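## Task

Go into the neighbouring room, take the mug off the coffee table and set it standing on the desk, then close the door between the rooms until it latches. Fail conditions: the coffee table is not upright at the end; the mug drops more than a few centimetres, gets a hard knock, or does not end up standing; the robot tips over or finishes leaning.

## Robot and tools

ROBOT. TidyBot++: a four-caster mobile base (0.54 m long, 0.50 m wide, 0.38 m tall) carrying a single seven-joint arm that ends in a right hand with index, middle and ring fingers plus a thumb. The shoulder sits 0.12 m ahead of the base centre, 0.68 m up. Cameras: base_camera (fixed, looking ahead) and wrist_camera (on a mast at the wrist, palm side, aimed at the index knuckle; the open hand blocks much of its view). The arm begins folded, hand pointing down, sticking up to 0.17 m past the base front. Joint values 0, -1.2, 3.142, -2.03, 0, 0.075, 2.463 make wrist_camera look straight ahead, level; joint_6_rad then tilts it.

FRAMES. Base frame: origin on the floor below the base centre, x forward, y left, z up, metres. hand_pose, hand_target and the "target" argument use this frame. base_odometry is measured in the frame the base had at scene start, from wheel turns only (slip counts as motion); its heading is in rad, left positive, -3.142 to 3.142. base_tilt reports degrees of lean forward and right.

move. All fields optional; an empty call just returns state and images.
- base: an object with any of translate_m (forward +), strafe_m (left +), rotate_rad (counter-clockwise from above +). These are offsets from where the base currently is, measured along its axes at the moment the command starts: metres in -2..2, radians in -6.3..6.3.
- joints: an object of absolute targets keyed by name. joint_1_rad to joint_7_rad are radians. joint_2_rad limit ±2.249, joint_4_rad ±2.579, joint_6_rad ±2.099; joints 1, 3, 5, 7 turn freely but take the short way, so send steps under half a turn. Note joint_1_rad positive swings the arm clockwise from above, opposite to rotate_rad. The sixteen hand keys (hand_index_mcp/abd/pip/dip, the same for middle and ring, hand_thumb_cmc/axl/mcp/ipl) are absolute hinge goals on a scale from -1 to +1 between the hinge stops; toward -1 the mcp, pip and dip hinges curl a finger toward the palm, abd swings it sideways, and thumb_cmc brings the thumb round in front of the palm. Straight values: mcp +0.75, abd 0, pip +0.58, dip +0.70, thumb_cmc +0.71. hand_current_limit (-1..1, maps 0 to 550 mA; starts at +0.4) and hand_speed (-0.96..1; starts -0.6) are settings for all hand motors. Omitted hand keys keep their goals, so a grip holds; sending a hinge its currently read position slackens a grip.
- target: one list of seven numbers for the single arm, [x, y, z, qw, qx, qy, qz]: an absolute hand pose in the base frame, metres plus quaternion. With target, joints may only carry hand keys.
- speeds: caps for this action only: translate_m and strafe_m 0.05..0.5 m/s (give one of them when combining both), rotate_rad 0.1..1.57 rad/s.
- min_time_s: 0.1..8 s, a floor on how long each arm motion lasts.
- cameras: list of base_camera, wrist_camera or all.
- blocking: true/omitted waits until all motion ends; false returns in about half a second while motion goes on. Unknown keys make the call invalid; out-of-range values get it refused, and a refusal cancels the reply's later move/wait/finished_scene calls.

wait: seconds 0..10, optional cameras; returns early once running motions settle. stop: brakes everything you commanded. zoom_image: camera plus region [x0, y0, x1, y1] in image pixels from the top-left, at most 504 by 504. finished_scene: scene = the current scene number; irreversible, the goal must remain true afterward.

RESULTS. The "move" line reads done, or the worst status. base_status, joint_status and hand_status give per-motion outcomes: moving, done, off_target (rested short, may still push), stopped, contact_stop, time_out, not_followed, torque_fault, limit_stop_at_motor_heat. "joint command not followed" with a cause means self-collision blocked the targets; "pose unreachable" means a target was withheld. Out-of-reach targets wander up to 10 s then time_out. hand_state lists one word per hand motor in key order: moving, goal, blocked, overload. Per-motor currents are in mA. motor_effort is percent of max torque, with the peak in brackets. on_its_own reports uncommanded behaviour. ARM HIT flags a hard collision with the base or itself; MOTOR HOT warns of heat.

ARM NOTES. Upper arm 0.42 m, forearm 0.31 m, hand 0.30 m to the hand point (which is offset 0.09 m from the hand axis; fingers extend 0.12 m beyond). After target ends done the hand is typically within 4 cm and 10 degrees; correct by adding (wanted minus read) to the previous target's xyz. To keep a loaded hand still, resend hand_target, not hand_pose. The arm sags under a load and never avoids obstacles. A downward-pointing hand cannot rise above about 0.95 m, less when reaching far. Avoid forward, low targets close to the base: they miss or drive the arm into the base.

HAND GEOMETRY. Palm face at y = -0.062 in hand-point axes; +z runs along the fingers. Three fingers hooked together (0.123 m wide) can pull a level bar 0.005-0.025 m thick or an upright one 0.008-0.03 m thick, e.g. a door handle; too heavy a pull or a fast base move can tear them off. Hand motors held at 495 mA or more for 5 s shut down for 10 s; never use hand_current_limit +1 when hauling.

AVOID. Driving or turning while the arm is snagged above about 0.6 m, reaching far out from the folded pose over nearby furniture, or swinging an extended arm sideways (tipping risk). Driving the arm into things (torque fault: arm halts 10 s). Knocking over the coffee table, dropping or jolting the object, slamming the door, hard pushes on walls or furniture. Long stretched-out holds heat motors. A blocked base keeps shoving until timeout, so check odometry and images against expectations.

Each tool is called in YAML: its name, and indented under it one key for each argument.

## Session

move:

Scene clock: 0.00 s.
base_odometry: x=+0.000 y=+0.000 heading=+0.000
base_tilt: forward=-0.7 right=+0.0
base_status: not commanded
joint_positions: joint_1_rad=-0.033 joint_2_rad=-0.333 joint_3_rad=+3.128 joint_4_rad=-2.507 joint_5_rad=-0.017 joint_6_rad=-0.910 joint_7_rad=+3.147 hand_index_mcp=+0.753 hand_index_abd=+0.000 hand_index_pip=+0.577 hand_index_dip=+0.696 hand_middle_mcp=+0.753 hand_middle_abd=+0.000 hand_middle_pip=+0.577 hand_middle_dip=+0.696 hand_ring_mcp=+0.753 hand_ring_abd=+0.000 hand_ring_pip=+0.577 hand_ring_dip=+0.696 hand_thumb_cmc=+0.714 hand_thumb_axl=+0.677 hand_thumb_mcp=+0.224 hand_thumb_ipl=+0.168 hand_current_limit=+0.400 hand_speed=-0.600
joint_status: not commanded
hand_state: goal,goal,goal,goal,goal,goal,goal,goal,goal,goal,goal,goal,goal,goal,goal,goal
index_mcp_current_ma: 0
index_abd_current_ma: 0
index_pip_current_ma: 0
index_dip_current_ma: 0
middle_mcp_current_ma: 0
middle_abd_current_ma: 0
middle_pip_current_ma: 0
middle_dip_current_ma: 0
ring_mcp_current_ma: 0
ring_abd_current_ma: 0
ring_pip_current_ma: 0
ring_dip_current_ma: 0
thumb_cmc_current_ma: 0
thumb_axl_current_ma: 0
thumb_mcp_current_ma: -1
thumb_ipl_current_ma: 0
hand_goal_index_mcp: 0.754
hand_goal_index_abd: 0.000
hand_goal_index_pip: 0.576
hand_goal_index_dip: 0.696
hand_goal_middle_mcp: 0.754
hand_goal_middle_abd: 0.000
hand_goal_middle_pip: 0.576
hand_goal_middle_dip: 0.696
hand_goal_ring_mcp: 0.754
hand_goal_ring_abd: 0.000
hand_goal_ring_pip: 0.576
hand_goal_ring_dip: 0.696
hand_goal_thumb_cmc: 0.714
hand_goal_thumb_axl: 0.678
hand_goal_thumb_mcp: 0.226
hand_goal_thumb_ipl: 0.168
motor_effort: joint_1_rad=-1 joint_2_rad=-2 joint_3_rad=+1 joint_4_rad=+12 joint_5_rad=+0 joint_6_rad=+1 joint_7_rad=+0
hand_pose: x=+0.3431 y=-0.0078 z=+0.6050 quat_wxyz=(-0.017, -0.692, -0.721, -0.024) (m; base frame)
hand_target: x=+0.3432 y=-0.0078 z=+0.6051 quat_wxyz=(-0.017, -0.692, -0.721, -0.024) (m; base frame)
hand_status: not commanded
pictures: base_camera, wrist_camera

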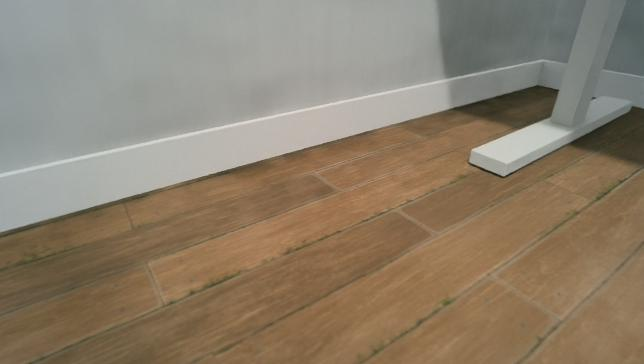

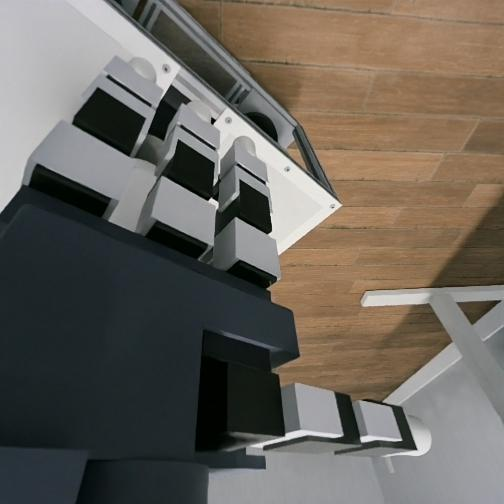

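move:
  joints: {"joint_1_rad": 0, "joint_2_rad": -1.2, "joint_3_rad": 3.142, "joint_4_rad": -2.03, "joint_5_rad": 0, "joint_6_rad": 0.075, "joint_7_rad": 2.463}
  min_time_s: 3
  cameras: ["all"]

Scene clock: 4.43 s.
move: done
base_odometry: x=+0.000 y=+0.000 heading=+0.000
base_tilt: forward=-0.7 right=+0.0
base_status: not commanded
joint_positions: joint_1_rad=-0.017 joint_2_rad=-1.190 joint_3_rad=+3.128 joint_4_rad=-2.042 joint_5_rad=-0.017 joint_6_rad=+0.000 joint_7_rad=+2.517 hand_index_mcp=+0.761 hand_index_abd=+0.000 hand_index_pip=+0.577 hand_index_dip=+0.696 hand_middle_mcp=+0.761 hand_middle_abd=+0.000 hand_middle_pip=+0.577 hand_middle_dip=+0.696 hand_ring_mcp=+0.760 hand_ring_abd=+0.000 hand_ring_pip=+0.577 hand_ring_dip=+0.696 hand_thumb_cmc=+0.720 hand_thumb_axl=+0.677 hand_thumb_mcp=+0.227 hand_thumb_ipl=+0.168 hand_current_limit=+0.400 hand_speed=-0.600
joint_status: all done
hand_state: goal,goal,goal,goal,goal,goal,goal,goal,goal,goal,goal,goal,goal,goal,goal,goal
index_mcp_current_ma: 5
index_abd_current_ma: 0
index_pip_current_ma: 0
index_dip_current_ma: 0
middle_mcp_current_ma: 5
middle_abd_current_ma: 0
middle_pip_current_ma: 0
middle_dip_current_ma: 0
ring_mcp_current_ma: 4
ring_abd_current_ma: 0
ring_pip_current_ma: 0
ring_dip_current_ma: 0
thumb_cmc_current_ma: 4
thumb_axl_current_ma: 0
thumb_mcp_current_ma: 0
thumb_ipl_current_ma: 0
hand_goal_index_mcp: 0.754
hand_goal_index_abd: 0.000
hand_goal_index_pip: 0.576
hand_goal_index_dip: 0.696
hand_goal_middle_mcp: 0.754
hand_goal_middle_abd: 0.000
hand_goal_middle_pip: 0.576
hand_goal_middle_dip: 0.696
hand_goal_ring_mcp: 0.754
hand_goal_ring_abd: 0.000
hand_goal_ring_pip: 0.576
hand_goal_ring_dip: 0.696
hand_goal_thumb_cmc: 0.714
hand_goal_thumb_axl: 0.678
hand_goal_thumb_mcp: 0.226
hand_goal_thumb_ipl: 0.168
motor_effort: joint_1_rad=-1(2) joint_2_rad=+15(18) joint_3_rad=+1(3) joint_4_rad=+14(19) joint_5_rad=+0(1) joint_6_rad=+7(10) joint_7_rad=+0(3)
hand_pose: x=+0.1575 y=-0.0594 z=+1.2851 quat_wxyz=(-0.402, -0.365, -0.194, -0.817) (m; base frame)
hand_target: x=+0.1276 y=-0.0699 z=+1.3015 quat_wxyz=(-0.401, -0.333, -0.159, -0.839) (m; base frame)
hand_status: not commanded
pictures: base_camera, wrist_camera
camera_calibration:
wrist_camera: T_world_to_cam=[[-0.0429984, -0.998854, 0.0210223, -0.0526434], [-0.133858, -0.0150923, -0.990886, 1.24232], [0.990067, -0.0454205, -0.133056, 0.137784], [0, 0, 0, 1]] pos_world=[0.027615, -0.0275755, 1.25043]

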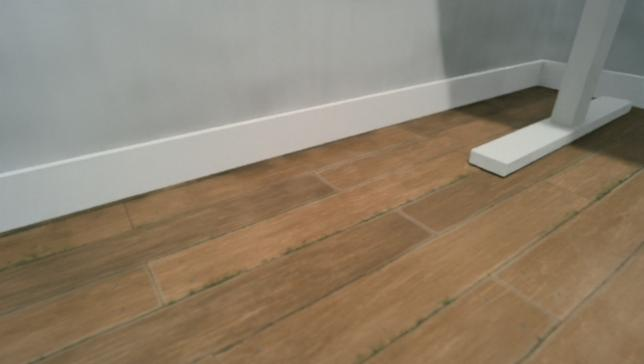

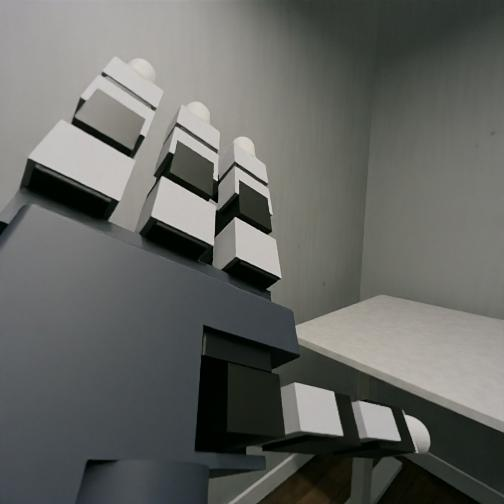

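move:
  base: {"rotate_rad": 0.7}
  cameras: ["all"]

move:
  base: {"rotate_rad": 0.7}
  cameras: ["all"]

move:
  base: {"rotate_rad": 0.7}
  cameras: ["all"]

move:
  base: {"rotate_rad": 0.7}
  cameras: ["all"]

move:
  base: {"rotate_rad": 0.7}
  cameras: ["all"]

move:
  base: {"rotate_rad": 0.7}
  cameras: ["all"]

move:
  base: {"rotate_rad": 0.7}
  cameras: ["all"]

move:
  base: {"rotate_rad": 0.7}
  cameras: ["all"]

Scene clock: 7.07 s.
move: done
base_odometry: x=+0.000 y=+0.000 heading=+0.700
base_tilt: forward=-0.7 right=-0.1
base_status: done
joint_positions: joint_1_rad=-0.012 joint_2_rad=-1.190 joint_3_rad=+3.129 joint_4_rad=-2.042 joint_5_rad=-0.017 joint_6_rad=+0.000 joint_7_rad=+2.515 hand_index_mcp=+0.761 hand_index_abd=+0.000 hand_index_pip=+0.577 hand_index_dip=+0.696 hand_middle_mcp=+0.761 hand_middle_abd=+0.000 hand_middle_pip=+0.577 hand_middle_dip=+0.696 hand_ring_mcp=+0.760 hand_ring_abd=+0.000 hand_ring_pip=+0.577 hand_ring_dip=+0.696 hand_thumb_cmc=+0.720 hand_thumb_axl=+0.677 hand_thumb_mcp=+0.227 hand_thumb_ipl=+0.168 hand_current_limit=+0.400 hand_speed=-0.600
joint_status: not commanded
hand_state: goal,goal,goal,goal,goal,goal,goal,goal,goal,goal,goal,goal,goal,goal,goal,goal
index_mcp_current_ma: 5
index_abd_current_ma: 0
index_pip_current_ma: 0
index_dip_current_ma: 0
middle_mcp_current_ma: 5
middle_abd_current_ma: 0
middle_pip_current_ma: 0
middle_dip_current_ma: 0
ring_mcp_current_ma: 4
ring_abd_current_ma: 0
ring_pip_current_ma: 0
ring_dip_current_ma: 0
thumb_cmc_current_ma: 4
thumb_axl_current_ma: 0
thumb_mcp_current_ma: 0
thumb_ipl_current_ma: 0
hand_goal_index_mcp: 0.754
hand_goal_index_abd: 0.000
hand_goal_index_pip: 0.576
hand_goal_index_dip: 0.696
hand_goal_middle_mcp: 0.754
hand_goal_middle_abd: 0.000
hand_goal_middle_pip: 0.576
hand_goal_middle_dip: 0.696
hand_goal_ring_mcp: 0.754
hand_goal_ring_abd: 0.000
hand_goal_ring_pip: 0.576
hand_goal_ring_dip: 0.696
hand_goal_thumb_cmc: 0.714
hand_goal_thumb_axl: 0.678
hand_goal_thumb_mcp: 0.226
hand_goal_thumb_ipl: 0.168
motor_effort: joint_1_rad=-1(2) joint_2_rad=+15(15) joint_3_rad=+1(2) joint_4_rad=+13(14) joint_5_rad=+0(0) joint_6_rad=+7(7) joint_7_rad=+1(1)
hand_pose: x=+0.1572 y=-0.0599 z=+1.2851 quat_wxyz=(-0.403, -0.366, -0.193, -0.817) (m; base frame)
hand_target: x=+0.1276 y=-0.0699 z=+1.3015 quat_wxyz=(-0.401, -0.333, -0.159, -0.839) (m; base frame)
hand_status: not commanded
pictures: base_camera, wrist_camera
camera_calibration:
wrist_camera: T_world_to_cam=[[-0.0465062, -0.998738, 0.018946, -0.0499517], [-0.133415, -0.0125864, -0.99098, 1.24246], [0.989969, -0.0486144, -0.132661, 0.13741], [0, 0, 0, 1]] pos_world=[0.0274086, -0.0275704, 1.25043]

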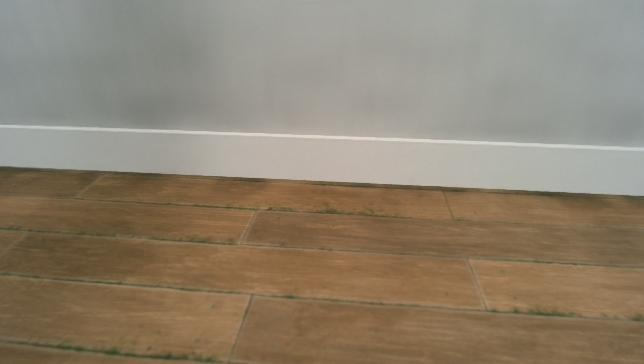

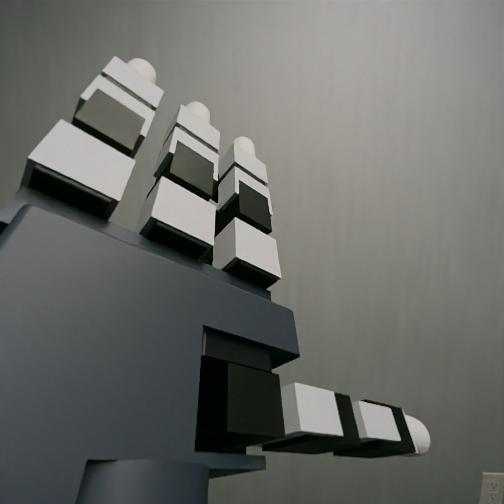

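Scene clock: 8.70 s.
move: done
base_odometry: x=+0.000 y=+0.000 heading=+1.399
base_tilt: forward=-0.7 right=+0.0
base_status: done
joint_positions: joint_1_rad=-0.011 joint_2_rad=-1.190 joint_3_rad=+3.129 joint_4_rad=-2.042 joint_5_rad=-0.017 joint_6_rad=+0.000 joint_7_rad=+2.515 hand_index_mcp=+0.761 hand_index_abd=+0.000 hand_index_pip=+0.577 hand_index_dip=+0.696 hand_middle_mcp=+0.761 hand_middle_abd=+0.000 hand_middle_pip=+0.577 hand_middle_dip=+0.696 hand_ring_mcp=+0.760 hand_ring_abd=+0.000 hand_ring_pip=+0.577 hand_ring_dip=+0.696 hand_thumb_cmc=+0.720 hand_thumb_axl=+0.677 hand_thumb_mcp=+0.227 hand_thumb_ipl=+0.168 hand_current_limit=+0.400 hand_speed=-0.600
joint_status: not commanded
hand_state: goal,goal,goal,goal,goal,goal,goal,goal,goal,goal,goal,goal,goal,goal,goal,goal
index_mcp_current_ma: 5
index_abd_current_ma: 0
index_pip_current_ma: 0
index_dip_current_ma: 0
middle_mcp_current_ma: 5
middle_abd_current_ma: 0
middle_pip_current_ma: 0
middle_dip_current_ma: 0
ring_mcp_current_ma: 4
ring_abd_current_ma: 0
ring_pip_current_ma: 0
ring_dip_current_ma: 0
thumb_cmc_current_ma: 4
thumb_axl_current_ma: 0
thumb_mcp_current_ma: 0
thumb_ipl_current_ma: 0
hand_goal_index_mcp: 0.754
hand_goal_index_abd: 0.000
hand_goal_index_pip: 0.576
hand_goal_index_dip: 0.696
hand_goal_middle_mcp: 0.754
hand_goal_middle_abd: 0.000
hand_goal_middle_pip: 0.576
hand_goal_middle_dip: 0.696
hand_goal_ring_mcp: 0.754
hand_goal_ring_abd: 0.000
hand_goal_ring_pip: 0.576
hand_goal_ring_dip: 0.696
hand_goal_thumb_cmc: 0.714
hand_goal_thumb_axl: 0.678
hand_goal_thumb_mcp: 0.226
hand_goal_thumb_ipl: 0.168
motor_effort: joint_1_rad=-1(2) joint_2_rad=+15(16) joint_3_rad=+1(2) joint_4_rad=+13(14) joint_5_rad=+0(1) joint_6_rad=+7(7) joint_7_rad=+0(1)
hand_pose: x=+0.1572 y=-0.0600 z=+1.2851 quat_wxyz=(-0.403, -0.366, -0.193, -0.816) (m; base frame)
hand_target: x=+0.1276 y=-0.0699 z=+1.3015 quat_wxyz=(-0.401, -0.333, -0.159, -0.839) (m; base frame)
hand_status: not commanded
pictures: base_camera, wrist_camera
camera_calibration:
wrist_camera: T_world_to_cam=[[-0.0477368, -0.998683, 0.0188058, -0.0497371], [-0.133429, -0.0122829, -0.990982, 1.24247], [0.989908, -0.0498156, -0.132667, 0.137387], [0, 0, 0, 1]] pos_world=[0.0274071, -0.0275664, 1.25043]

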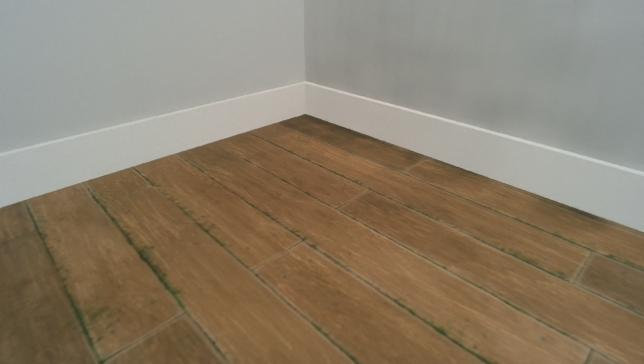

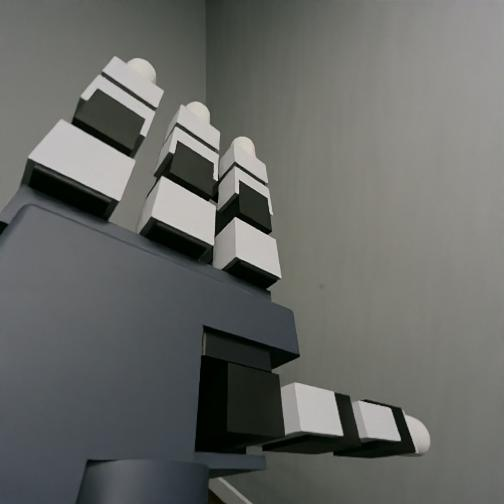

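Scene clock: 10.33 s.
move: done
base_odometry: x=+0.000 y=+0.000 heading=+2.099
base_tilt: forward=-0.7 right=+0.0
base_status: done
joint_positions: joint_1_rad=-0.010 joint_2_rad=-1.190 joint_3_rad=+3.129 joint_4_rad=-2.042 joint_5_rad=-0.017 joint_6_rad=+0.000 joint_7_rad=+2.515 hand_index_mcp=+0.761 hand_index_abd=+0.000 hand_index_pip=+0.577 hand_index_dip=+0.696 hand_middle_mcp=+0.761 hand_middle_abd=+0.000 hand_middle_pip=+0.577 hand_middle_dip=+0.696 hand_ring_mcp=+0.760 hand_ring_abd=+0.000 hand_ring_pip=+0.577 hand_ring_dip=+0.696 hand_thumb_cmc=+0.720 hand_thumb_axl=+0.677 hand_thumb_mcp=+0.227 hand_thumb_ipl=+0.168 hand_current_limit=+0.400 hand_speed=-0.600
joint_status: not commanded
hand_state: goal,goal,goal,goal,goal,goal,goal,goal,goal,goal,goal,goal,goal,goal,goal,goal
index_mcp_current_ma: 5
index_abd_current_ma: 0
index_pip_current_ma: 0
index_dip_current_ma: 0
middle_mcp_current_ma: 5
middle_abd_current_ma: 0
middle_pip_current_ma: 0
middle_dip_current_ma: 0
ring_mcp_current_ma: 4
ring_abd_current_ma: 0
ring_pip_current_ma: 0
ring_dip_current_ma: 0
thumb_cmc_current_ma: 4
thumb_axl_current_ma: 0
thumb_mcp_current_ma: 0
thumb_ipl_current_ma: 0
hand_goal_index_mcp: 0.754
hand_goal_index_abd: 0.000
hand_goal_index_pip: 0.576
hand_goal_index_dip: 0.696
hand_goal_middle_mcp: 0.754
hand_goal_middle_abd: 0.000
hand_goal_middle_pip: 0.576
hand_goal_middle_dip: 0.696
hand_goal_ring_mcp: 0.754
hand_goal_ring_abd: 0.000
hand_goal_ring_pip: 0.576
hand_goal_ring_dip: 0.696
hand_goal_thumb_cmc: 0.714
hand_goal_thumb_axl: 0.678
hand_goal_thumb_mcp: 0.226
hand_goal_thumb_ipl: 0.168
motor_effort: joint_1_rad=-1(2) joint_2_rad=+16(16) joint_3_rad=+1(2) joint_4_rad=+13(14) joint_5_rad=+0(0) joint_6_rad=+7(7) joint_7_rad=+0(1)
hand_pose: x=+0.1571 y=-0.0601 z=+1.2851 quat_wxyz=(-0.403, -0.366, -0.192, -0.816) (m; base frame)
hand_target: x=+0.1276 y=-0.0699 z=+1.3015 quat_wxyz=(-0.401, -0.333, -0.159, -0.839) (m; base frame)
hand_status: not commanded
pictures: base_camera, wrist_camera
camera_calibration:
wrist_camera: T_world_to_cam=[[-0.0483546, -0.998655, 0.0186858, -0.0495706], [-0.133525, -0.0120768, -0.990972, 1.24236], [0.989865, -0.050413, -0.132762, 0.137577], [0, 0, 0, 1]] pos_world=[0.0273066, -0.0275646, 1.25033]

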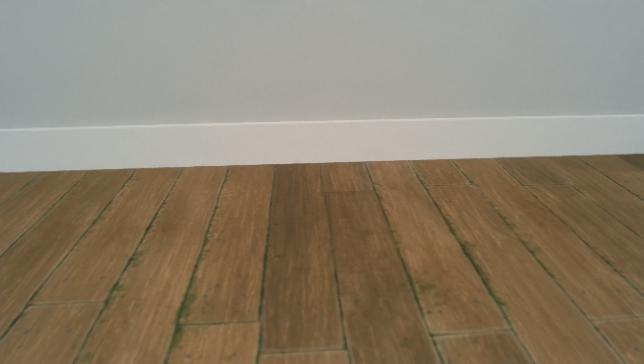

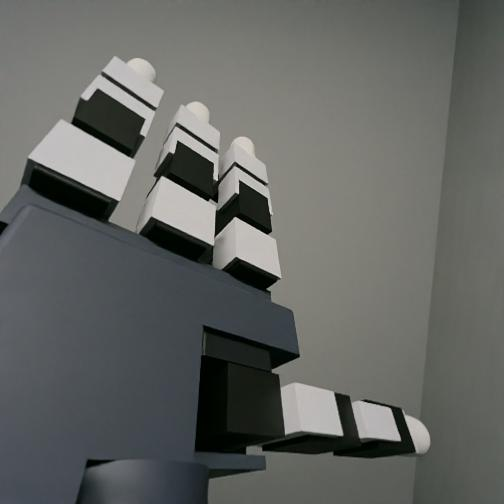

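Scene clock: 11.97 s.
move: done
base_odometry: x=+0.000 y=+0.000 heading=+2.799
base_tilt: forward=-0.7 right=-0.1
base_status: done
joint_positions: joint_1_rad=-0.010 joint_2_rad=-1.190 joint_3_rad=+3.129 joint_4_rad=-2.042 joint_5_rad=-0.017 joint_6_rad=+0.000 joint_7_rad=+2.515 hand_index_mcp=+0.761 hand_index_abd=+0.000 hand_index_pip=+0.577 hand_index_dip=+0.696 hand_middle_mcp=+0.761 hand_middle_abd=+0.000 hand_middle_pip=+0.577 hand_middle_dip=+0.696 hand_ring_mcp=+0.760 hand_ring_abd=+0.000 hand_ring_pip=+0.577 hand_ring_dip=+0.696 hand_thumb_cmc=+0.720 hand_thumb_axl=+0.677 hand_thumb_mcp=+0.227 hand_thumb_ipl=+0.168 hand_current_limit=+0.400 hand_speed=-0.600
joint_status: not commanded
hand_state: goal,goal,goal,goal,goal,goal,goal,goal,goal,goal,goal,goal,goal,goal,goal,goal
index_mcp_current_ma: 5
index_abd_current_ma: 0
index_pip_current_ma: 0
index_dip_current_ma: 0
middle_mcp_current_ma: 5
middle_abd_current_ma: 0
middle_pip_current_ma: 0
middle_dip_current_ma: 0
ring_mcp_current_ma: 4
ring_abd_current_ma: 0
ring_pip_current_ma: 0
ring_dip_current_ma: 0
thumb_cmc_current_ma: 4
thumb_axl_current_ma: 0
thumb_mcp_current_ma: 0
thumb_ipl_current_ma: 0
hand_goal_index_mcp: 0.754
hand_goal_index_abd: 0.000
hand_goal_index_pip: 0.576
hand_goal_index_dip: 0.696
hand_goal_middle_mcp: 0.754
hand_goal_middle_abd: 0.000
hand_goal_middle_pip: 0.576
hand_goal_middle_dip: 0.696
hand_goal_ring_mcp: 0.754
hand_goal_ring_abd: 0.000
hand_goal_ring_pip: 0.576
hand_goal_ring_dip: 0.696
hand_goal_thumb_cmc: 0.714
hand_goal_thumb_axl: 0.678
hand_goal_thumb_mcp: 0.226
hand_goal_thumb_ipl: 0.168
motor_effort: joint_1_rad=-1(2) joint_2_rad=+15(16) joint_3_rad=+1(2) joint_4_rad=+13(14) joint_5_rad=+0(0) joint_6_rad=+7(7) joint_7_rad=+1(1)
hand_pose: x=+0.1571 y=-0.0602 z=+1.2851 quat_wxyz=(-0.403, -0.366, -0.192, -0.816) (m; base frame)
hand_target: x=+0.1276 y=-0.0699 z=+1.3015 quat_wxyz=(-0.401, -0.333, -0.159, -0.839) (m; base frame)
hand_status: not commanded
pictures: base_camera, wrist_camera
camera_calibration:
wrist_camera: T_world_to_cam=[[-0.0487632, -0.998636, 0.0186389, -0.0494989], [-0.133525, -0.0119758, -0.990973, 1.24236], [0.989845, -0.0508118, -0.132759, 0.137564], [0, 0, 0, 1]] pos_world=[0.0273061, -0.0275633, 1.25033]

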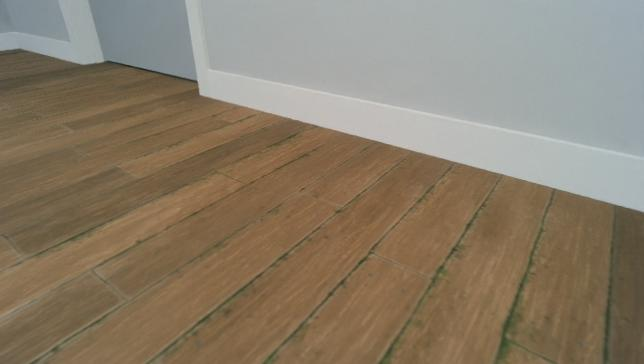

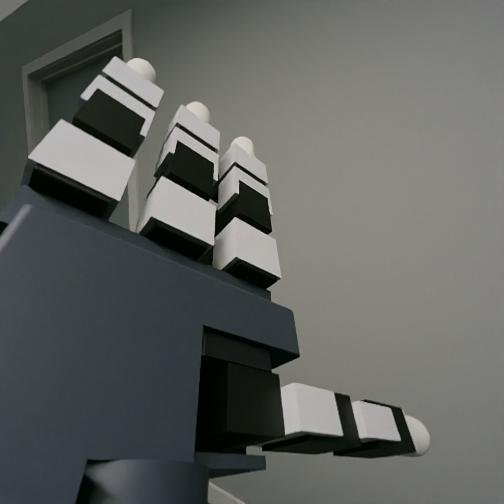

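Scene clock: 13.60 s.
move: done
base_odometry: x=+0.000 y=+0.000 heading=-2.785
base_tilt: forward=-0.7 right=+0.0
base_status: done
joint_positions: joint_1_rad=-0.010 joint_2_rad=-1.190 joint_3_rad=+3.129 joint_4_rad=-2.042 joint_5_rad=-0.017 joint_6_rad=+0.000 joint_7_rad=+2.515 hand_index_mcp=+0.761 hand_index_abd=+0.000 hand_index_pip=+0.577 hand_index_dip=+0.696 hand_middle_mcp=+0.761 hand_middle_abd=+0.000 hand_middle_pip=+0.577 hand_middle_dip=+0.696 hand_ring_mcp=+0.760 hand_ring_abd=+0.000 hand_ring_pip=+0.577 hand_ring_dip=+0.696 hand_thumb_cmc=+0.720 hand_thumb_axl=+0.677 hand_thumb_mcp=+0.227 hand_thumb_ipl=+0.168 hand_current_limit=+0.400 hand_speed=-0.600
joint_status: not commanded
hand_state: goal,goal,goal,goal,goal,goal,goal,goal,goal,goal,goal,goal,goal,goal,goal,goal
index_mcp_current_ma: 5
index_abd_current_ma: 0
index_pip_current_ma: 0
index_dip_current_ma: 0
middle_mcp_current_ma: 5
middle_abd_current_ma: 0
middle_pip_current_ma: 0
middle_dip_current_ma: 0
ring_mcp_current_ma: 4
ring_abd_current_ma: 0
ring_pip_current_ma: 0
ring_dip_current_ma: 0
thumb_cmc_current_ma: 4
thumb_axl_current_ma: 0
thumb_mcp_current_ma: 0
thumb_ipl_current_ma: 0
hand_goal_index_mcp: 0.754
hand_goal_index_abd: 0.000
hand_goal_index_pip: 0.576
hand_goal_index_dip: 0.696
hand_goal_middle_mcp: 0.754
hand_goal_middle_abd: 0.000
hand_goal_middle_pip: 0.576
hand_goal_middle_dip: 0.696
hand_goal_ring_mcp: 0.754
hand_goal_ring_abd: 0.000
hand_goal_ring_pip: 0.576
hand_goal_ring_dip: 0.696
hand_goal_thumb_cmc: 0.714
hand_goal_thumb_axl: 0.678
hand_goal_thumb_mcp: 0.226
hand_goal_thumb_ipl: 0.168
motor_effort: joint_1_rad=-1(2) joint_2_rad=+15(16) joint_3_rad=+1(2) joint_4_rad=+13(14) joint_5_rad=+0(0) joint_6_rad=+7(7) joint_7_rad=+0(1)
hand_pose: x=+0.1571 y=-0.0602 z=+1.2851 quat_wxyz=(-0.404, -0.366, -0.192, -0.816) (m; base frame)
hand_target: x=+0.1276 y=-0.0699 z=+1.3015 quat_wxyz=(-0.401, -0.333, -0.159, -0.839) (m; base frame)
hand_status: not commanded
pictures: base_camera, wrist_camera
camera_calibration:
wrist_camera: T_world_to_cam=[[-0.0490907, -0.998623, 0.0184806, -0.0492911], [-0.133532, -0.0117748, -0.990974, 1.24237], [0.989828, -0.0511154, -0.132771, 0.13757], [0, 0, 0, 1]] pos_world=[0.0273057, -0.0275627, 1.25033]

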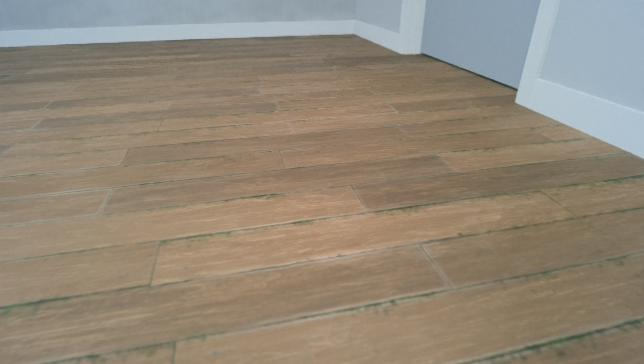

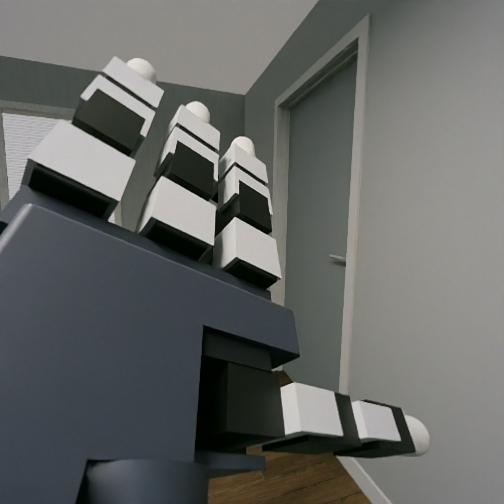

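Scene clock: 15.23 s.
move: done
base_odometry: x=+0.000 y=+0.000 heading=-2.085
base_tilt: forward=-0.7 right=+0.0
base_status: done
joint_positions: joint_1_rad=-0.009 joint_2_rad=-1.190 joint_3_rad=+3.129 joint_4_rad=-2.042 joint_5_rad=-0.017 joint_6_rad=+0.000 joint_7_rad=+2.515 hand_index_mcp=+0.761 hand_index_abd=+0.000 hand_index_pip=+0.577 hand_index_dip=+0.696 hand_middle_mcp=+0.761 hand_middle_abd=+0.000 hand_middle_pip=+0.577 hand_middle_dip=+0.696 hand_ring_mcp=+0.760 hand_ring_abd=+0.000 hand_ring_pip=+0.577 hand_ring_dip=+0.696 hand_thumb_cmc=+0.720 hand_thumb_axl=+0.677 hand_thumb_mcp=+0.227 hand_thumb_ipl=+0.168 hand_current_limit=+0.400 hand_speed=-0.600
joint_status: not commanded
hand_state: goal,goal,goal,goal,goal,goal,goal,goal,goal,goal,goal,goal,goal,goal,goal,goal
index_mcp_current_ma: 5
index_abd_current_ma: 0
index_pip_current_ma: 0
index_dip_current_ma: 0
middle_mcp_current_ma: 5
middle_abd_current_ma: 0
middle_pip_current_ma: 0
middle_dip_current_ma: 0
ring_mcp_current_ma: 4
ring_abd_current_ma: 0
ring_pip_current_ma: 0
ring_dip_current_ma: 0
thumb_cmc_current_ma: 4
thumb_axl_current_ma: 0
thumb_mcp_current_ma: 0
thumb_ipl_current_ma: 0
hand_goal_index_mcp: 0.754
hand_goal_index_abd: 0.000
hand_goal_index_pip: 0.576
hand_goal_index_dip: 0.696
hand_goal_middle_mcp: 0.754
hand_goal_middle_abd: 0.000
hand_goal_middle_pip: 0.576
hand_goal_middle_dip: 0.696
hand_goal_ring_mcp: 0.754
hand_goal_ring_abd: 0.000
hand_goal_ring_pip: 0.576
hand_goal_ring_dip: 0.696
hand_goal_thumb_cmc: 0.714
hand_goal_thumb_axl: 0.678
hand_goal_thumb_mcp: 0.226
hand_goal_thumb_ipl: 0.168
motor_effort: joint_1_rad=+0(2) joint_2_rad=+15(15) joint_3_rad=+1(2) joint_4_rad=+13(14) joint_5_rad=+0(0) joint_6_rad=+7(7) joint_7_rad=+1(1)
hand_pose: x=+0.1571 y=-0.0603 z=+1.2851 quat_wxyz=(-0.404, -0.366, -0.192, -0.816) (m; base frame)
hand_target: x=+0.1276 y=-0.0699 z=+1.3015 quat_wxyz=(-0.401, -0.333, -0.159, -0.839) (m; base frame)
hand_status: not commanded
pictures: base_camera, wrist_camera
camera_calibration:
wrist_camera: T_world_to_cam=[[-0.0494005, -0.998609, 0.0184206, -0.0492064], [-0.133531, -0.0116741, -0.990976, 1.24237], [0.989813, -0.0514144, -0.132769, 0.137561], [0, 0, 0, 1]] pos_world=[0.0273053, -0.0275618, 1.25033]

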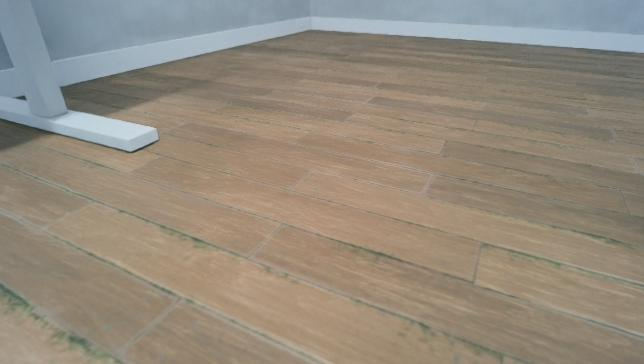

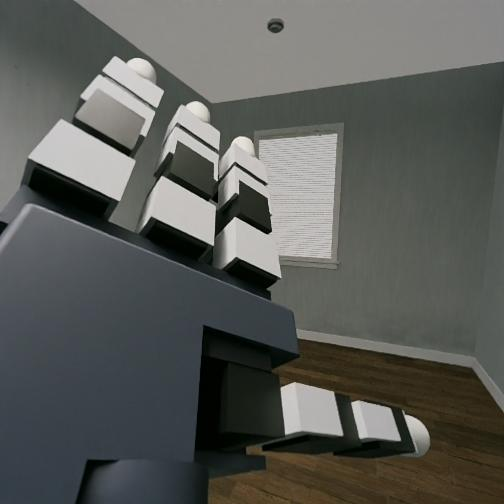

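Scene clock: 16.87 s.
move: done
base_odometry: x=+0.000 y=+0.000 heading=-1.385
base_tilt: forward=-0.7 right=-0.1
base_status: done
joint_positions: joint_1_rad=-0.009 joint_2_rad=-1.190 joint_3_rad=+3.129 joint_4_rad=-2.042 joint_5_rad=-0.017 joint_6_rad=+0.000 joint_7_rad=+2.515 hand_index_mcp=+0.761 hand_index_abd=+0.000 hand_index_pip=+0.577 hand_index_dip=+0.696 hand_middle_mcp=+0.761 hand_middle_abd=+0.000 hand_middle_pip=+0.577 hand_middle_dip=+0.696 hand_ring_mcp=+0.760 hand_ring_abd=+0.000 hand_ring_pip=+0.577 hand_ring_dip=+0.696 hand_thumb_cmc=+0.720 hand_thumb_axl=+0.677 hand_thumb_mcp=+0.227 hand_thumb_ipl=+0.168 hand_current_limit=+0.400 hand_speed=-0.600
joint_status: not commanded
hand_state: goal,goal,goal,goal,goal,goal,goal,goal,goal,goal,goal,goal,goal,goal,goal,goal
index_mcp_current_ma: 5
index_abd_current_ma: 0
index_pip_current_ma: 0
index_dip_current_ma: 0
middle_mcp_current_ma: 5
middle_abd_current_ma: 0
middle_pip_current_ma: 0
middle_dip_current_ma: 0
ring_mcp_current_ma: 4
ring_abd_current_ma: 0
ring_pip_current_ma: 0
ring_dip_current_ma: 0
thumb_cmc_current_ma: 4
thumb_axl_current_ma: 0
thumb_mcp_current_ma: 0
thumb_ipl_current_ma: 0
hand_goal_index_mcp: 0.754
hand_goal_index_abd: 0.000
hand_goal_index_pip: 0.576
hand_goal_index_dip: 0.696
hand_goal_middle_mcp: 0.754
hand_goal_middle_abd: 0.000
hand_goal_middle_pip: 0.576
hand_goal_middle_dip: 0.696
hand_goal_ring_mcp: 0.754
hand_goal_ring_abd: 0.000
hand_goal_ring_pip: 0.576
hand_goal_ring_dip: 0.696
hand_goal_thumb_cmc: 0.714
hand_goal_thumb_axl: 0.678
hand_goal_thumb_mcp: 0.226
hand_goal_thumb_ipl: 0.168
motor_effort: joint_1_rad=-1(2) joint_2_rad=+15(15) joint_3_rad=+1(2) joint_4_rad=+14(14) joint_5_rad=+0(0) joint_6_rad=+7(7) joint_7_rad=+1(1)
hand_pose: x=+0.1570 y=-0.0603 z=+1.2851 quat_wxyz=(-0.404, -0.366, -0.192, -0.816) (m; base frame)
hand_target: x=+0.1276 y=-0.0699 z=+1.3015 quat_wxyz=(-0.401, -0.333, -0.159, -0.839) (m; base frame)
hand_status: not commanded
pictures: base_camera, wrist_camera
camera_calibration:
wrist_camera: T_world_to_cam=[[-0.0496114, -0.9986, 0.0183476, -0.0491086], [-0.133529, -0.0115737, -0.990977, 1.24238], [0.989802, -0.0516137, -0.132768, 0.137554], [0, 0, 0, 1]] pos_world=[0.027305, -0.0275613, 1.25033]

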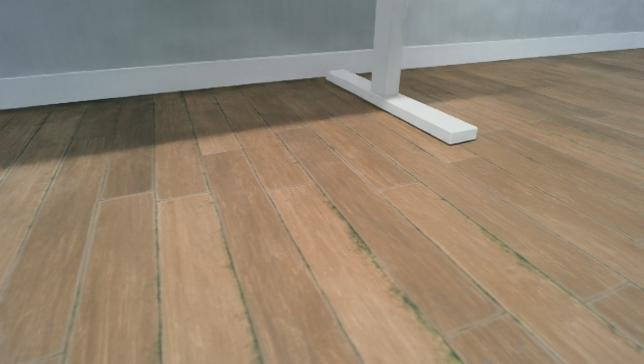

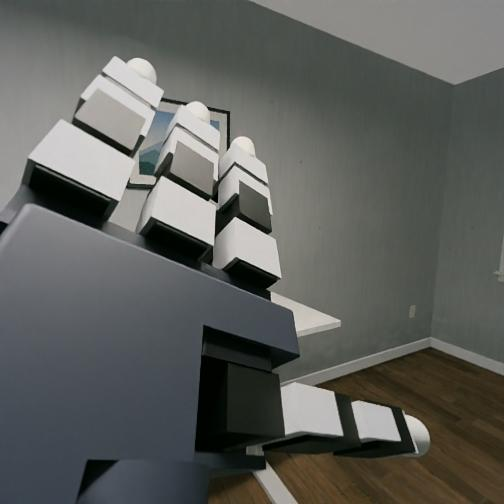

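Scene clock: 18.50 s.
move: done
base_odometry: x=+0.000 y=+0.000 heading=-0.685
base_tilt: forward=-0.7 right=+0.0
base_status: done
joint_positions: joint_1_rad=-0.009 joint_2_rad=-1.190 joint_3_rad=+3.129 joint_4_rad=-2.042 joint_5_rad=-0.017 joint_6_rad=+0.000 joint_7_rad=+2.515 hand_index_mcp=+0.761 hand_index_abd=+0.000 hand_index_pip=+0.577 hand_index_dip=+0.696 hand_middle_mcp=+0.761 hand_middle_abd=+0.000 hand_middle_pip=+0.577 hand_middle_dip=+0.696 hand_ring_mcp=+0.760 hand_ring_abd=+0.000 hand_ring_pip=+0.577 hand_ring_dip=+0.696 hand_thumb_cmc=+0.720 hand_thumb_axl=+0.677 hand_thumb_mcp=+0.227 hand_thumb_ipl=+0.168 hand_current_limit=+0.400 hand_speed=-0.600
joint_status: not commanded
hand_state: goal,goal,goal,goal,goal,goal,goal,goal,goal,goal,goal,goal,goal,goal,goal,goal
index_mcp_current_ma: 5
index_abd_current_ma: 0
index_pip_current_ma: 0
index_dip_current_ma: 0
middle_mcp_current_ma: 5
middle_abd_current_ma: 0
middle_pip_current_ma: 0
middle_dip_current_ma: 0
ring_mcp_current_ma: 4
ring_abd_current_ma: 0
ring_pip_current_ma: 0
ring_dip_current_ma: 0
thumb_cmc_current_ma: 4
thumb_axl_current_ma: 0
thumb_mcp_current_ma: 0
thumb_ipl_current_ma: 0
hand_goal_index_mcp: 0.754
hand_goal_index_abd: 0.000
hand_goal_index_pip: 0.576
hand_goal_index_dip: 0.696
hand_goal_middle_mcp: 0.754
hand_goal_middle_abd: 0.000
hand_goal_middle_pip: 0.576
hand_goal_middle_dip: 0.696
hand_goal_ring_mcp: 0.754
hand_goal_ring_abd: 0.000
hand_goal_ring_pip: 0.576
hand_goal_ring_dip: 0.696
hand_goal_thumb_cmc: 0.714
hand_goal_thumb_axl: 0.678
hand_goal_thumb_mcp: 0.226
hand_goal_thumb_ipl: 0.168
motor_effort: joint_1_rad=-1(2) joint_2_rad=+15(16) joint_3_rad=+1(2) joint_4_rad=+14(14) joint_5_rad=+0(0) joint_6_rad=+7(7) joint_7_rad=+1(1)
hand_pose: x=+0.1570 y=-0.0604 z=+1.2851 quat_wxyz=(-0.404, -0.366, -0.192, -0.816) (m; base frame)
hand_target: x=+0.1276 y=-0.0699 z=+1.3015 quat_wxyz=(-0.401, -0.333, -0.159, -0.839) (m; base frame)
hand_status: not commanded
pictures: base_camera, wrist_camera
camera_calibration:
wrist_camera: T_world_to_cam=[[-0.0498222, -0.998591, 0.0182747, -0.0490109], [-0.133526, -0.0114734, -0.990979, 1.24238], [0.989792, -0.0518129, -0.132767, 0.137548], [0, 0, 0, 1]] pos_world=[0.0273047, -0.0275607, 1.25033]

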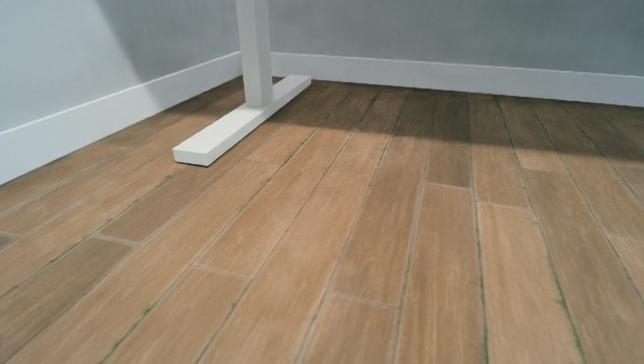

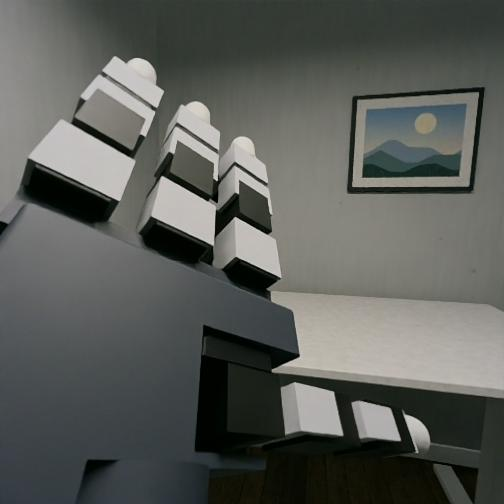

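move:
  base: {"rotate_rad": 2.855}

move:
  base: {"translate_m": -0.33, "strafe_m": 1.4}
  cameras: ["all"]

move:
  base: {"rotate_rad": 0.3}
  cameras: ["all"]

Scene clock: 26.00 s.
move: done
base_odometry: x=+0.000 y=+0.000 heading=+2.169
base_tilt: forward=-0.7 right=-0.1
base_status: done
joint_positions: joint_1_rad=-0.009 joint_2_rad=-1.190 joint_3_rad=+3.129 joint_4_rad=-2.042 joint_5_rad=-0.017 joint_6_rad=+0.000 joint_7_rad=+2.515 hand_index_mcp=+0.761 hand_index_abd=+0.000 hand_index_pip=+0.577 hand_index_dip=+0.696 hand_middle_mcp=+0.761 hand_middle_abd=+0.000 hand_middle_pip=+0.577 hand_middle_dip=+0.696 hand_ring_mcp=+0.760 hand_ring_abd=+0.000 hand_ring_pip=+0.577 hand_ring_dip=+0.696 hand_thumb_cmc=+0.720 hand_thumb_axl=+0.677 hand_thumb_mcp=+0.227 hand_thumb_ipl=+0.168 hand_current_limit=+0.400 hand_speed=-0.600
joint_status: not commanded
hand_state: goal,goal,goal,goal,goal,goal,goal,goal,goal,goal,goal,goal,goal,goal,goal,goal
index_mcp_current_ma: 5
index_abd_current_ma: 0
index_pip_current_ma: 0
index_dip_current_ma: 0
middle_mcp_current_ma: 5
middle_abd_current_ma: 0
middle_pip_current_ma: 0
middle_dip_current_ma: 0
ring_mcp_current_ma: 4
ring_abd_current_ma: 0
ring_pip_current_ma: 0
ring_dip_current_ma: 0
thumb_cmc_current_ma: 4
thumb_axl_current_ma: 0
thumb_mcp_current_ma: 0
thumb_ipl_current_ma: 0
hand_goal_index_mcp: 0.754
hand_goal_index_abd: 0.000
hand_goal_index_pip: 0.576
hand_goal_index_dip: 0.696
hand_goal_middle_mcp: 0.754
hand_goal_middle_abd: 0.000
hand_goal_middle_pip: 0.576
hand_goal_middle_dip: 0.696
hand_goal_ring_mcp: 0.754
hand_goal_ring_abd: 0.000
hand_goal_ring_pip: 0.576
hand_goal_ring_dip: 0.696
hand_goal_thumb_cmc: 0.714
hand_goal_thumb_axl: 0.678
hand_goal_thumb_mcp: 0.226
hand_goal_thumb_ipl: 0.168
motor_effort: joint_1_rad=+0(1) joint_2_rad=+15(16) joint_3_rad=+1(2) joint_4_rad=+13(14) joint_5_rad=+0(0) joint_6_rad=+7(7) joint_7_rad=+0(1)
hand_pose: x=+0.1570 y=-0.0604 z=+1.2851 quat_wxyz=(-0.404, -0.366, -0.192, -0.816) (m; base frame)
hand_target: x=+0.1276 y=-0.0699 z=+1.3015 quat_wxyz=(-0.401, -0.333, -0.159, -0.839) (m; base frame)
hand_status: not commanded
pictures: none

Scene clock: 29.60 s.
move: done
base_odometry: x=-0.971 y=-1.061 heading=+2.170
base_tilt: forward=-0.7 right=+0.0
base_status: done
joint_positions: joint_1_rad=-0.005 joint_2_rad=-1.190 joint_3_rad=+3.138 joint_4_rad=-2.042 joint_5_rad=-0.017 joint_6_rad=+0.000 joint_7_rad=+2.515 hand_index_mcp=+0.761 hand_index_abd=+0.000 hand_index_pip=+0.577 hand_index_dip=+0.696 hand_middle_mcp=+0.761 hand_middle_abd=+0.000 hand_middle_pip=+0.577 hand_middle_dip=+0.696 hand_ring_mcp=+0.760 hand_ring_abd=+0.000 hand_ring_pip=+0.577 hand_ring_dip=+0.696 hand_thumb_cmc=+0.720 hand_thumb_axl=+0.677 hand_thumb_mcp=+0.227 hand_thumb_ipl=+0.168 hand_current_limit=+0.400 hand_speed=-0.600
joint_status: not commanded
hand_state: goal,goal,goal,goal,goal,goal,goal,goal,goal,goal,goal,goal,goal,goal,goal,goal
index_mcp_current_ma: 5
index_abd_current_ma: 0
index_pip_current_ma: 0
index_dip_current_ma: 0
middle_mcp_current_ma: 5
middle_abd_current_ma: 0
middle_pip_current_ma: 0
middle_dip_current_ma: 0
ring_mcp_current_ma: 4
ring_abd_current_ma: 0
ring_pip_current_ma: 0
ring_dip_current_ma: 0
thumb_cmc_current_ma: 4
thumb_axl_current_ma: 0
thumb_mcp_current_ma: 0
thumb_ipl_current_ma: 0
hand_goal_index_mcp: 0.754
hand_goal_index_abd: 0.000
hand_goal_index_pip: 0.576
hand_goal_index_dip: 0.696
hand_goal_middle_mcp: 0.754
hand_goal_middle_abd: 0.000
hand_goal_middle_pip: 0.576
hand_goal_middle_dip: 0.696
hand_goal_ring_mcp: 0.754
hand_goal_ring_abd: 0.000
hand_goal_ring_pip: 0.576
hand_goal_ring_dip: 0.696
hand_goal_thumb_cmc: 0.714
hand_goal_thumb_axl: 0.678
hand_goal_thumb_mcp: 0.226
hand_goal_thumb_ipl: 0.168
motor_effort: joint_1_rad=-1(2) joint_2_rad=+15(16) joint_3_rad=+1(3) joint_4_rad=+14(14) joint_5_rad=+0(0) joint_6_rad=+7(7) joint_7_rad=+1(1)
hand_pose: x=+0.1565 y=-0.0657 z=+1.2847 quat_wxyz=(-0.405, -0.368, -0.187, -0.815) (m; base frame)
hand_target: x=+0.1276 y=-0.0699 z=+1.3015 quat_wxyz=(-0.401, -0.333, -0.159, -0.839) (m; base frame)
hand_status: not commanded
pictures: base_camera, wrist_camera
camera_calibration:
wrist_camera: T_world_to_cam=[[-0.0573942, -0.998304, 0.00978876, -0.0422945], [-0.133221, -0.00205889, -0.991084, 1.24262], [0.989423, -0.0581865, -0.132876, 0.137475], [0, 0, 0, 1]] pos_world=[0.0270938, -0.0316651, 1.25022]

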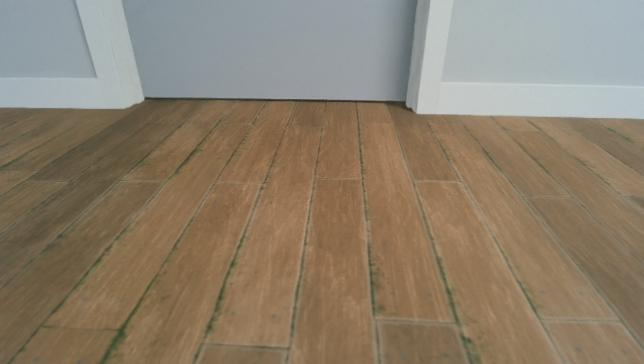

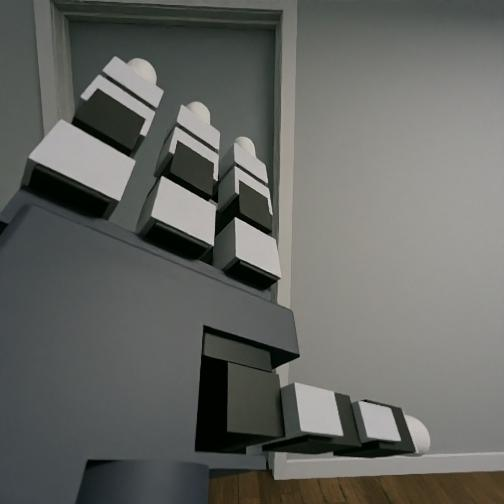

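Scene clock: 30.77 s.
move: done
base_odometry: x=-0.971 y=-1.061 heading=+2.470
base_tilt: forward=-0.7 right=+0.0
base_status: done
joint_positions: joint_1_rad=-0.005 joint_2_rad=-1.190 joint_3_rad=+3.138 joint_4_rad=-2.042 joint_5_rad=-0.017 joint_6_rad=+0.000 joint_7_rad=+2.515 hand_index_mcp=+0.761 hand_index_abd=+0.000 hand_index_pip=+0.577 hand_index_dip=+0.696 hand_middle_mcp=+0.761 hand_middle_abd=+0.000 hand_middle_pip=+0.577 hand_middle_dip=+0.696 hand_ring_mcp=+0.760 hand_ring_abd=+0.000 hand_ring_pip=+0.577 hand_ring_dip=+0.696 hand_thumb_cmc=+0.720 hand_thumb_axl=+0.677 hand_thumb_mcp=+0.227 hand_thumb_ipl=+0.168 hand_current_limit=+0.400 hand_speed=-0.600
joint_status: not commanded
hand_state: goal,goal,goal,goal,goal,goal,goal,goal,goal,goal,goal,goal,goal,goal,goal,goal
index_mcp_current_ma: 5
index_abd_current_ma: 0
index_pip_current_ma: 0
index_dip_current_ma: 0
middle_mcp_current_ma: 5
middle_abd_current_ma: 0
middle_pip_current_ma: 0
middle_dip_current_ma: 0
ring_mcp_current_ma: 4
ring_abd_current_ma: 0
ring_pip_current_ma: 0
ring_dip_current_ma: 0
thumb_cmc_current_ma: 4
thumb_axl_current_ma: 0
thumb_mcp_current_ma: 0
thumb_ipl_current_ma: 0
hand_goal_index_mcp: 0.754
hand_goal_index_abd: 0.000
hand_goal_index_pip: 0.576
hand_goal_index_dip: 0.696
hand_goal_middle_mcp: 0.754
hand_goal_middle_abd: 0.000
hand_goal_middle_pip: 0.576
hand_goal_middle_dip: 0.696
hand_goal_ring_mcp: 0.754
hand_goal_ring_abd: 0.000
hand_goal_ring_pip: 0.576
hand_goal_ring_dip: 0.696
hand_goal_thumb_cmc: 0.714
hand_goal_thumb_axl: 0.678
hand_goal_thumb_mcp: 0.226
hand_goal_thumb_ipl: 0.168
motor_effort: joint_1_rad=-1(2) joint_2_rad=+15(16) joint_3_rad=+1(2) joint_4_rad=+14(14) joint_5_rad=+0(0) joint_6_rad=+7(7) joint_7_rad=+0(1)
hand_pose: x=+0.1565 y=-0.0657 z=+1.2847 quat_wxyz=(-0.405, -0.368, -0.187, -0.815) (m; base frame)
hand_target: x=+0.1276 y=-0.0699 z=+1.3015 quat_wxyz=(-0.401, -0.333, -0.159, -0.839) (m; base frame)
hand_status: not commanded
pictures: base_camera, wrist_camera
camera_calibration:
wrist_camera: T_world_to_cam=[[-0.0573942, -0.998304, 0.00978876, -0.0422945], [-0.133221, -0.00205889, -0.991084, 1.24262], [0.989423, -0.0581865, -0.132876, 0.137475], [0, 0, 0, 1]] pos_world=[0.0270938, -0.0316651, 1.25022]

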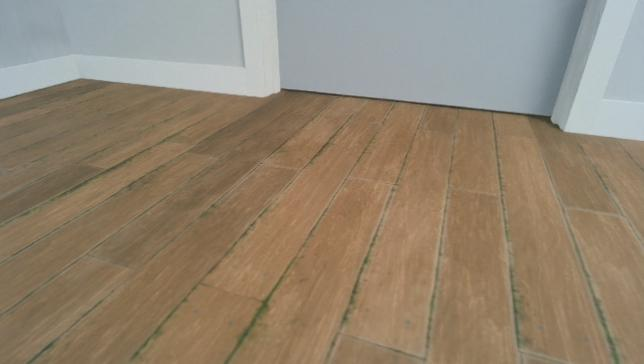

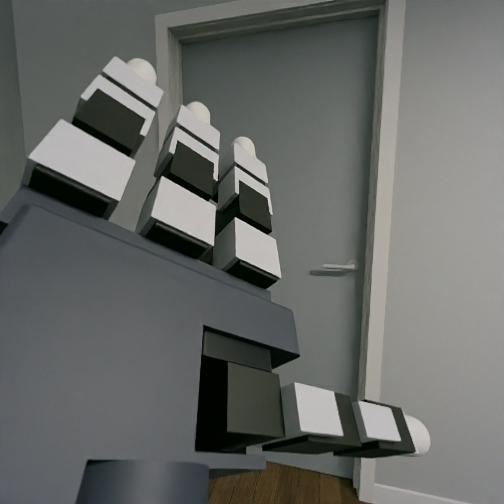

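zoom_image:
  camera: "wrist_camera"
  region: [290, 200, 420, 330]

zoom_image:
  camera: "wrist_camera"
  region: [130, 0, 420, 290]

Scaled by 3.877 from the camera's 504x504 image, which has a finer 720x720 frame.

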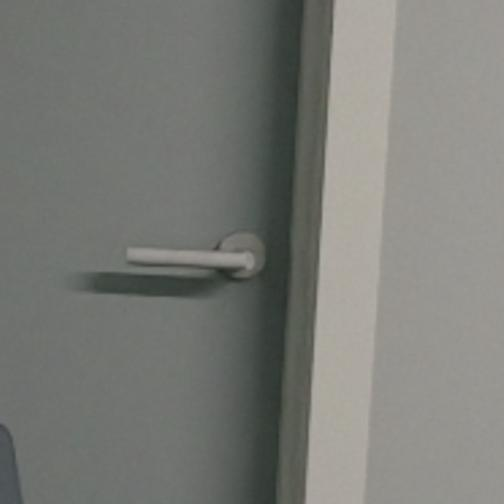

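Scaled by 1.738 from the camera's 504x504 image, which has a finer 720x720 frame.

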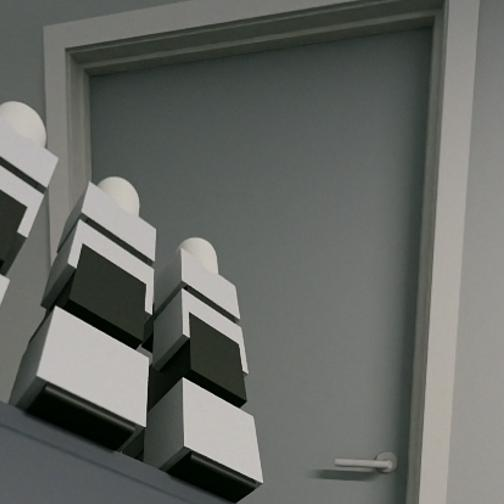

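move:
  base: {"rotate_rad": -0.345}

move:
  base: {"translate_m": 0.35, "strafe_m": 0.1}
  cameras: ["all"]

Scene clock: 40.73 s.
move: done
base_odometry: x=-0.971 y=-1.062 heading=+2.125
base_tilt: forward=-0.7 right=-0.1
base_status: done
joint_positions: joint_1_rad=-0.004 joint_2_rad=-1.190 joint_3_rad=+3.138 joint_4_rad=-2.042 joint_5_rad=-0.017 joint_6_rad=+0.000 joint_7_rad=+2.515 hand_index_mcp=+0.761 hand_index_abd=+0.000 hand_index_pip=+0.577 hand_index_dip=+0.696 hand_middle_mcp=+0.761 hand_middle_abd=+0.000 hand_middle_pip=+0.577 hand_middle_dip=+0.696 hand_ring_mcp=+0.760 hand_ring_abd=+0.000 hand_ring_pip=+0.577 hand_ring_dip=+0.696 hand_thumb_cmc=+0.720 hand_thumb_axl=+0.677 hand_thumb_mcp=+0.227 hand_thumb_ipl=+0.168 hand_current_limit=+0.400 hand_speed=-0.600
joint_status: not commanded
hand_state: goal,goal,goal,goal,goal,goal,goal,goal,goal,goal,goal,goal,goal,goal,goal,goal
index_mcp_current_ma: 5
index_abd_current_ma: 0
index_pip_current_ma: 0
index_dip_current_ma: 0
middle_mcp_current_ma: 5
middle_abd_current_ma: 0
middle_pip_current_ma: 0
middle_dip_current_ma: 0
ring_mcp_current_ma: 4
ring_abd_current_ma: 0
ring_pip_current_ma: 0
ring_dip_current_ma: 0
thumb_cmc_current_ma: 4
thumb_axl_current_ma: 0
thumb_mcp_current_ma: 0
thumb_ipl_current_ma: 0
hand_goal_index_mcp: 0.754
hand_goal_index_abd: 0.000
hand_goal_index_pip: 0.576
hand_goal_index_dip: 0.696
hand_goal_middle_mcp: 0.754
hand_goal_middle_abd: 0.000
hand_goal_middle_pip: 0.576
hand_goal_middle_dip: 0.696
hand_goal_ring_mcp: 0.754
hand_goal_ring_abd: 0.000
hand_goal_ring_pip: 0.576
hand_goal_ring_dip: 0.696
hand_goal_thumb_cmc: 0.714
hand_goal_thumb_axl: 0.678
hand_goal_thumb_mcp: 0.226
hand_goal_thumb_ipl: 0.168
motor_effort: joint_1_rad=-1(2) joint_2_rad=+15(16) joint_3_rad=+1(2) joint_4_rad=+13(14) joint_5_rad=+0(0) joint_6_rad=+7(7) joint_7_rad=+1(1)
hand_pose: x=+0.1565 y=-0.0657 z=+1.2847 quat_wxyz=(-0.405, -0.368, -0.187, -0.815) (m; base frame)
hand_target: x=+0.1276 y=-0.0699 z=+1.3015 quat_wxyz=(-0.401, -0.333, -0.159, -0.839) (m; base frame)
hand_status: not commanded
pictures: none

Scene clock: 42.60 s.
move: done
base_odometry: x=-1.241 y=-0.817 heading=+2.126
base_tilt: forward=-0.7 right=+0.0
base_status: done
joint_positions: joint_1_rad=-0.004 joint_2_rad=-1.188 joint_3_rad=+3.138 joint_4_rad=-2.042 joint_5_rad=-0.017 joint_6_rad=+0.003 joint_7_rad=+2.515 hand_index_mcp=+0.761 hand_index_abd=+0.000 hand_index_pip=+0.577 hand_index_dip=+0.696 hand_middle_mcp=+0.761 hand_middle_abd=+0.000 hand_middle_pip=+0.577 hand_middle_dip=+0.696 hand_ring_mcp=+0.760 hand_ring_abd=+0.000 hand_ring_pip=+0.577 hand_ring_dip=+0.696 hand_thumb_cmc=+0.720 hand_thumb_axl=+0.677 hand_thumb_mcp=+0.227 hand_thumb_ipl=+0.168 hand_current_limit=+0.400 hand_speed=-0.600
joint_status: not commanded
hand_state: goal,goal,goal,goal,goal,goal,goal,goal,goal,goal,goal,goal,goal,goal,goal,goal
index_mcp_current_ma: 5
index_abd_current_ma: 0
index_pip_current_ma: 0
index_dip_current_ma: 0
middle_mcp_current_ma: 5
middle_abd_current_ma: 0
middle_pip_current_ma: 0
middle_dip_current_ma: 0
ring_mcp_current_ma: 4
ring_abd_current_ma: 0
ring_pip_current_ma: 0
ring_dip_current_ma: 0
thumb_cmc_current_ma: 4
thumb_axl_current_ma: 0
thumb_mcp_current_ma: 0
thumb_ipl_current_ma: 0
hand_goal_index_mcp: 0.754
hand_goal_index_abd: 0.000
hand_goal_index_pip: 0.576
hand_goal_index_dip: 0.696
hand_goal_middle_mcp: 0.754
hand_goal_middle_abd: 0.000
hand_goal_middle_pip: 0.576
hand_goal_middle_dip: 0.696
hand_goal_ring_mcp: 0.754
hand_goal_ring_abd: 0.000
hand_goal_ring_pip: 0.576
hand_goal_ring_dip: 0.696
hand_goal_thumb_cmc: 0.714
hand_goal_thumb_axl: 0.678
hand_goal_thumb_mcp: 0.226
hand_goal_thumb_ipl: 0.168
motor_effort: joint_1_rad=-1(2) joint_2_rad=+15(18) joint_3_rad=+0(2) joint_4_rad=+13(15) joint_5_rad=+0(0) joint_6_rad=+6(8) joint_7_rad=+1(1)
hand_pose: x=+0.1569 y=-0.0658 z=+1.2854 quat_wxyz=(-0.406, -0.368, -0.187, -0.816) (m; base frame)
hand_target: x=+0.1276 y=-0.0699 z=+1.3015 quat_wxyz=(-0.401, -0.333, -0.159, -0.839) (m; base frame)
hand_status: not commanded
pictures: base_camera, wrist_camera
camera_calibration:
wrist_camera: T_world_to_cam=[[-0.0575226, -0.998298, 0.00962781, -0.0420725], [-0.131923, -0.00195843, -0.991258, 1.24344], [0.98959, -0.0582899, -0.131586, 0.135541], [0, 0, 0, 1]] pos_world=[0.0274886, -0.031665, 1.25081]

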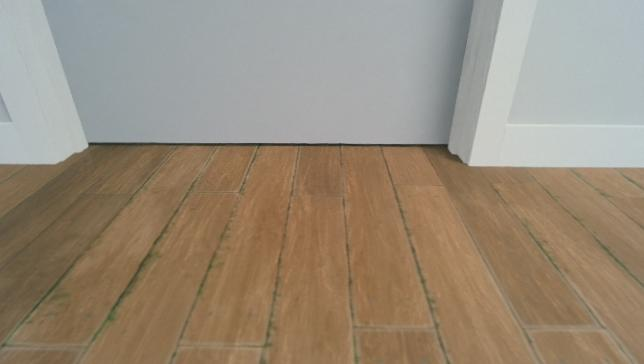

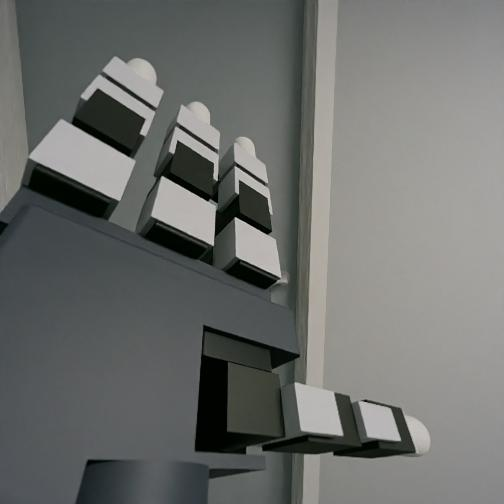

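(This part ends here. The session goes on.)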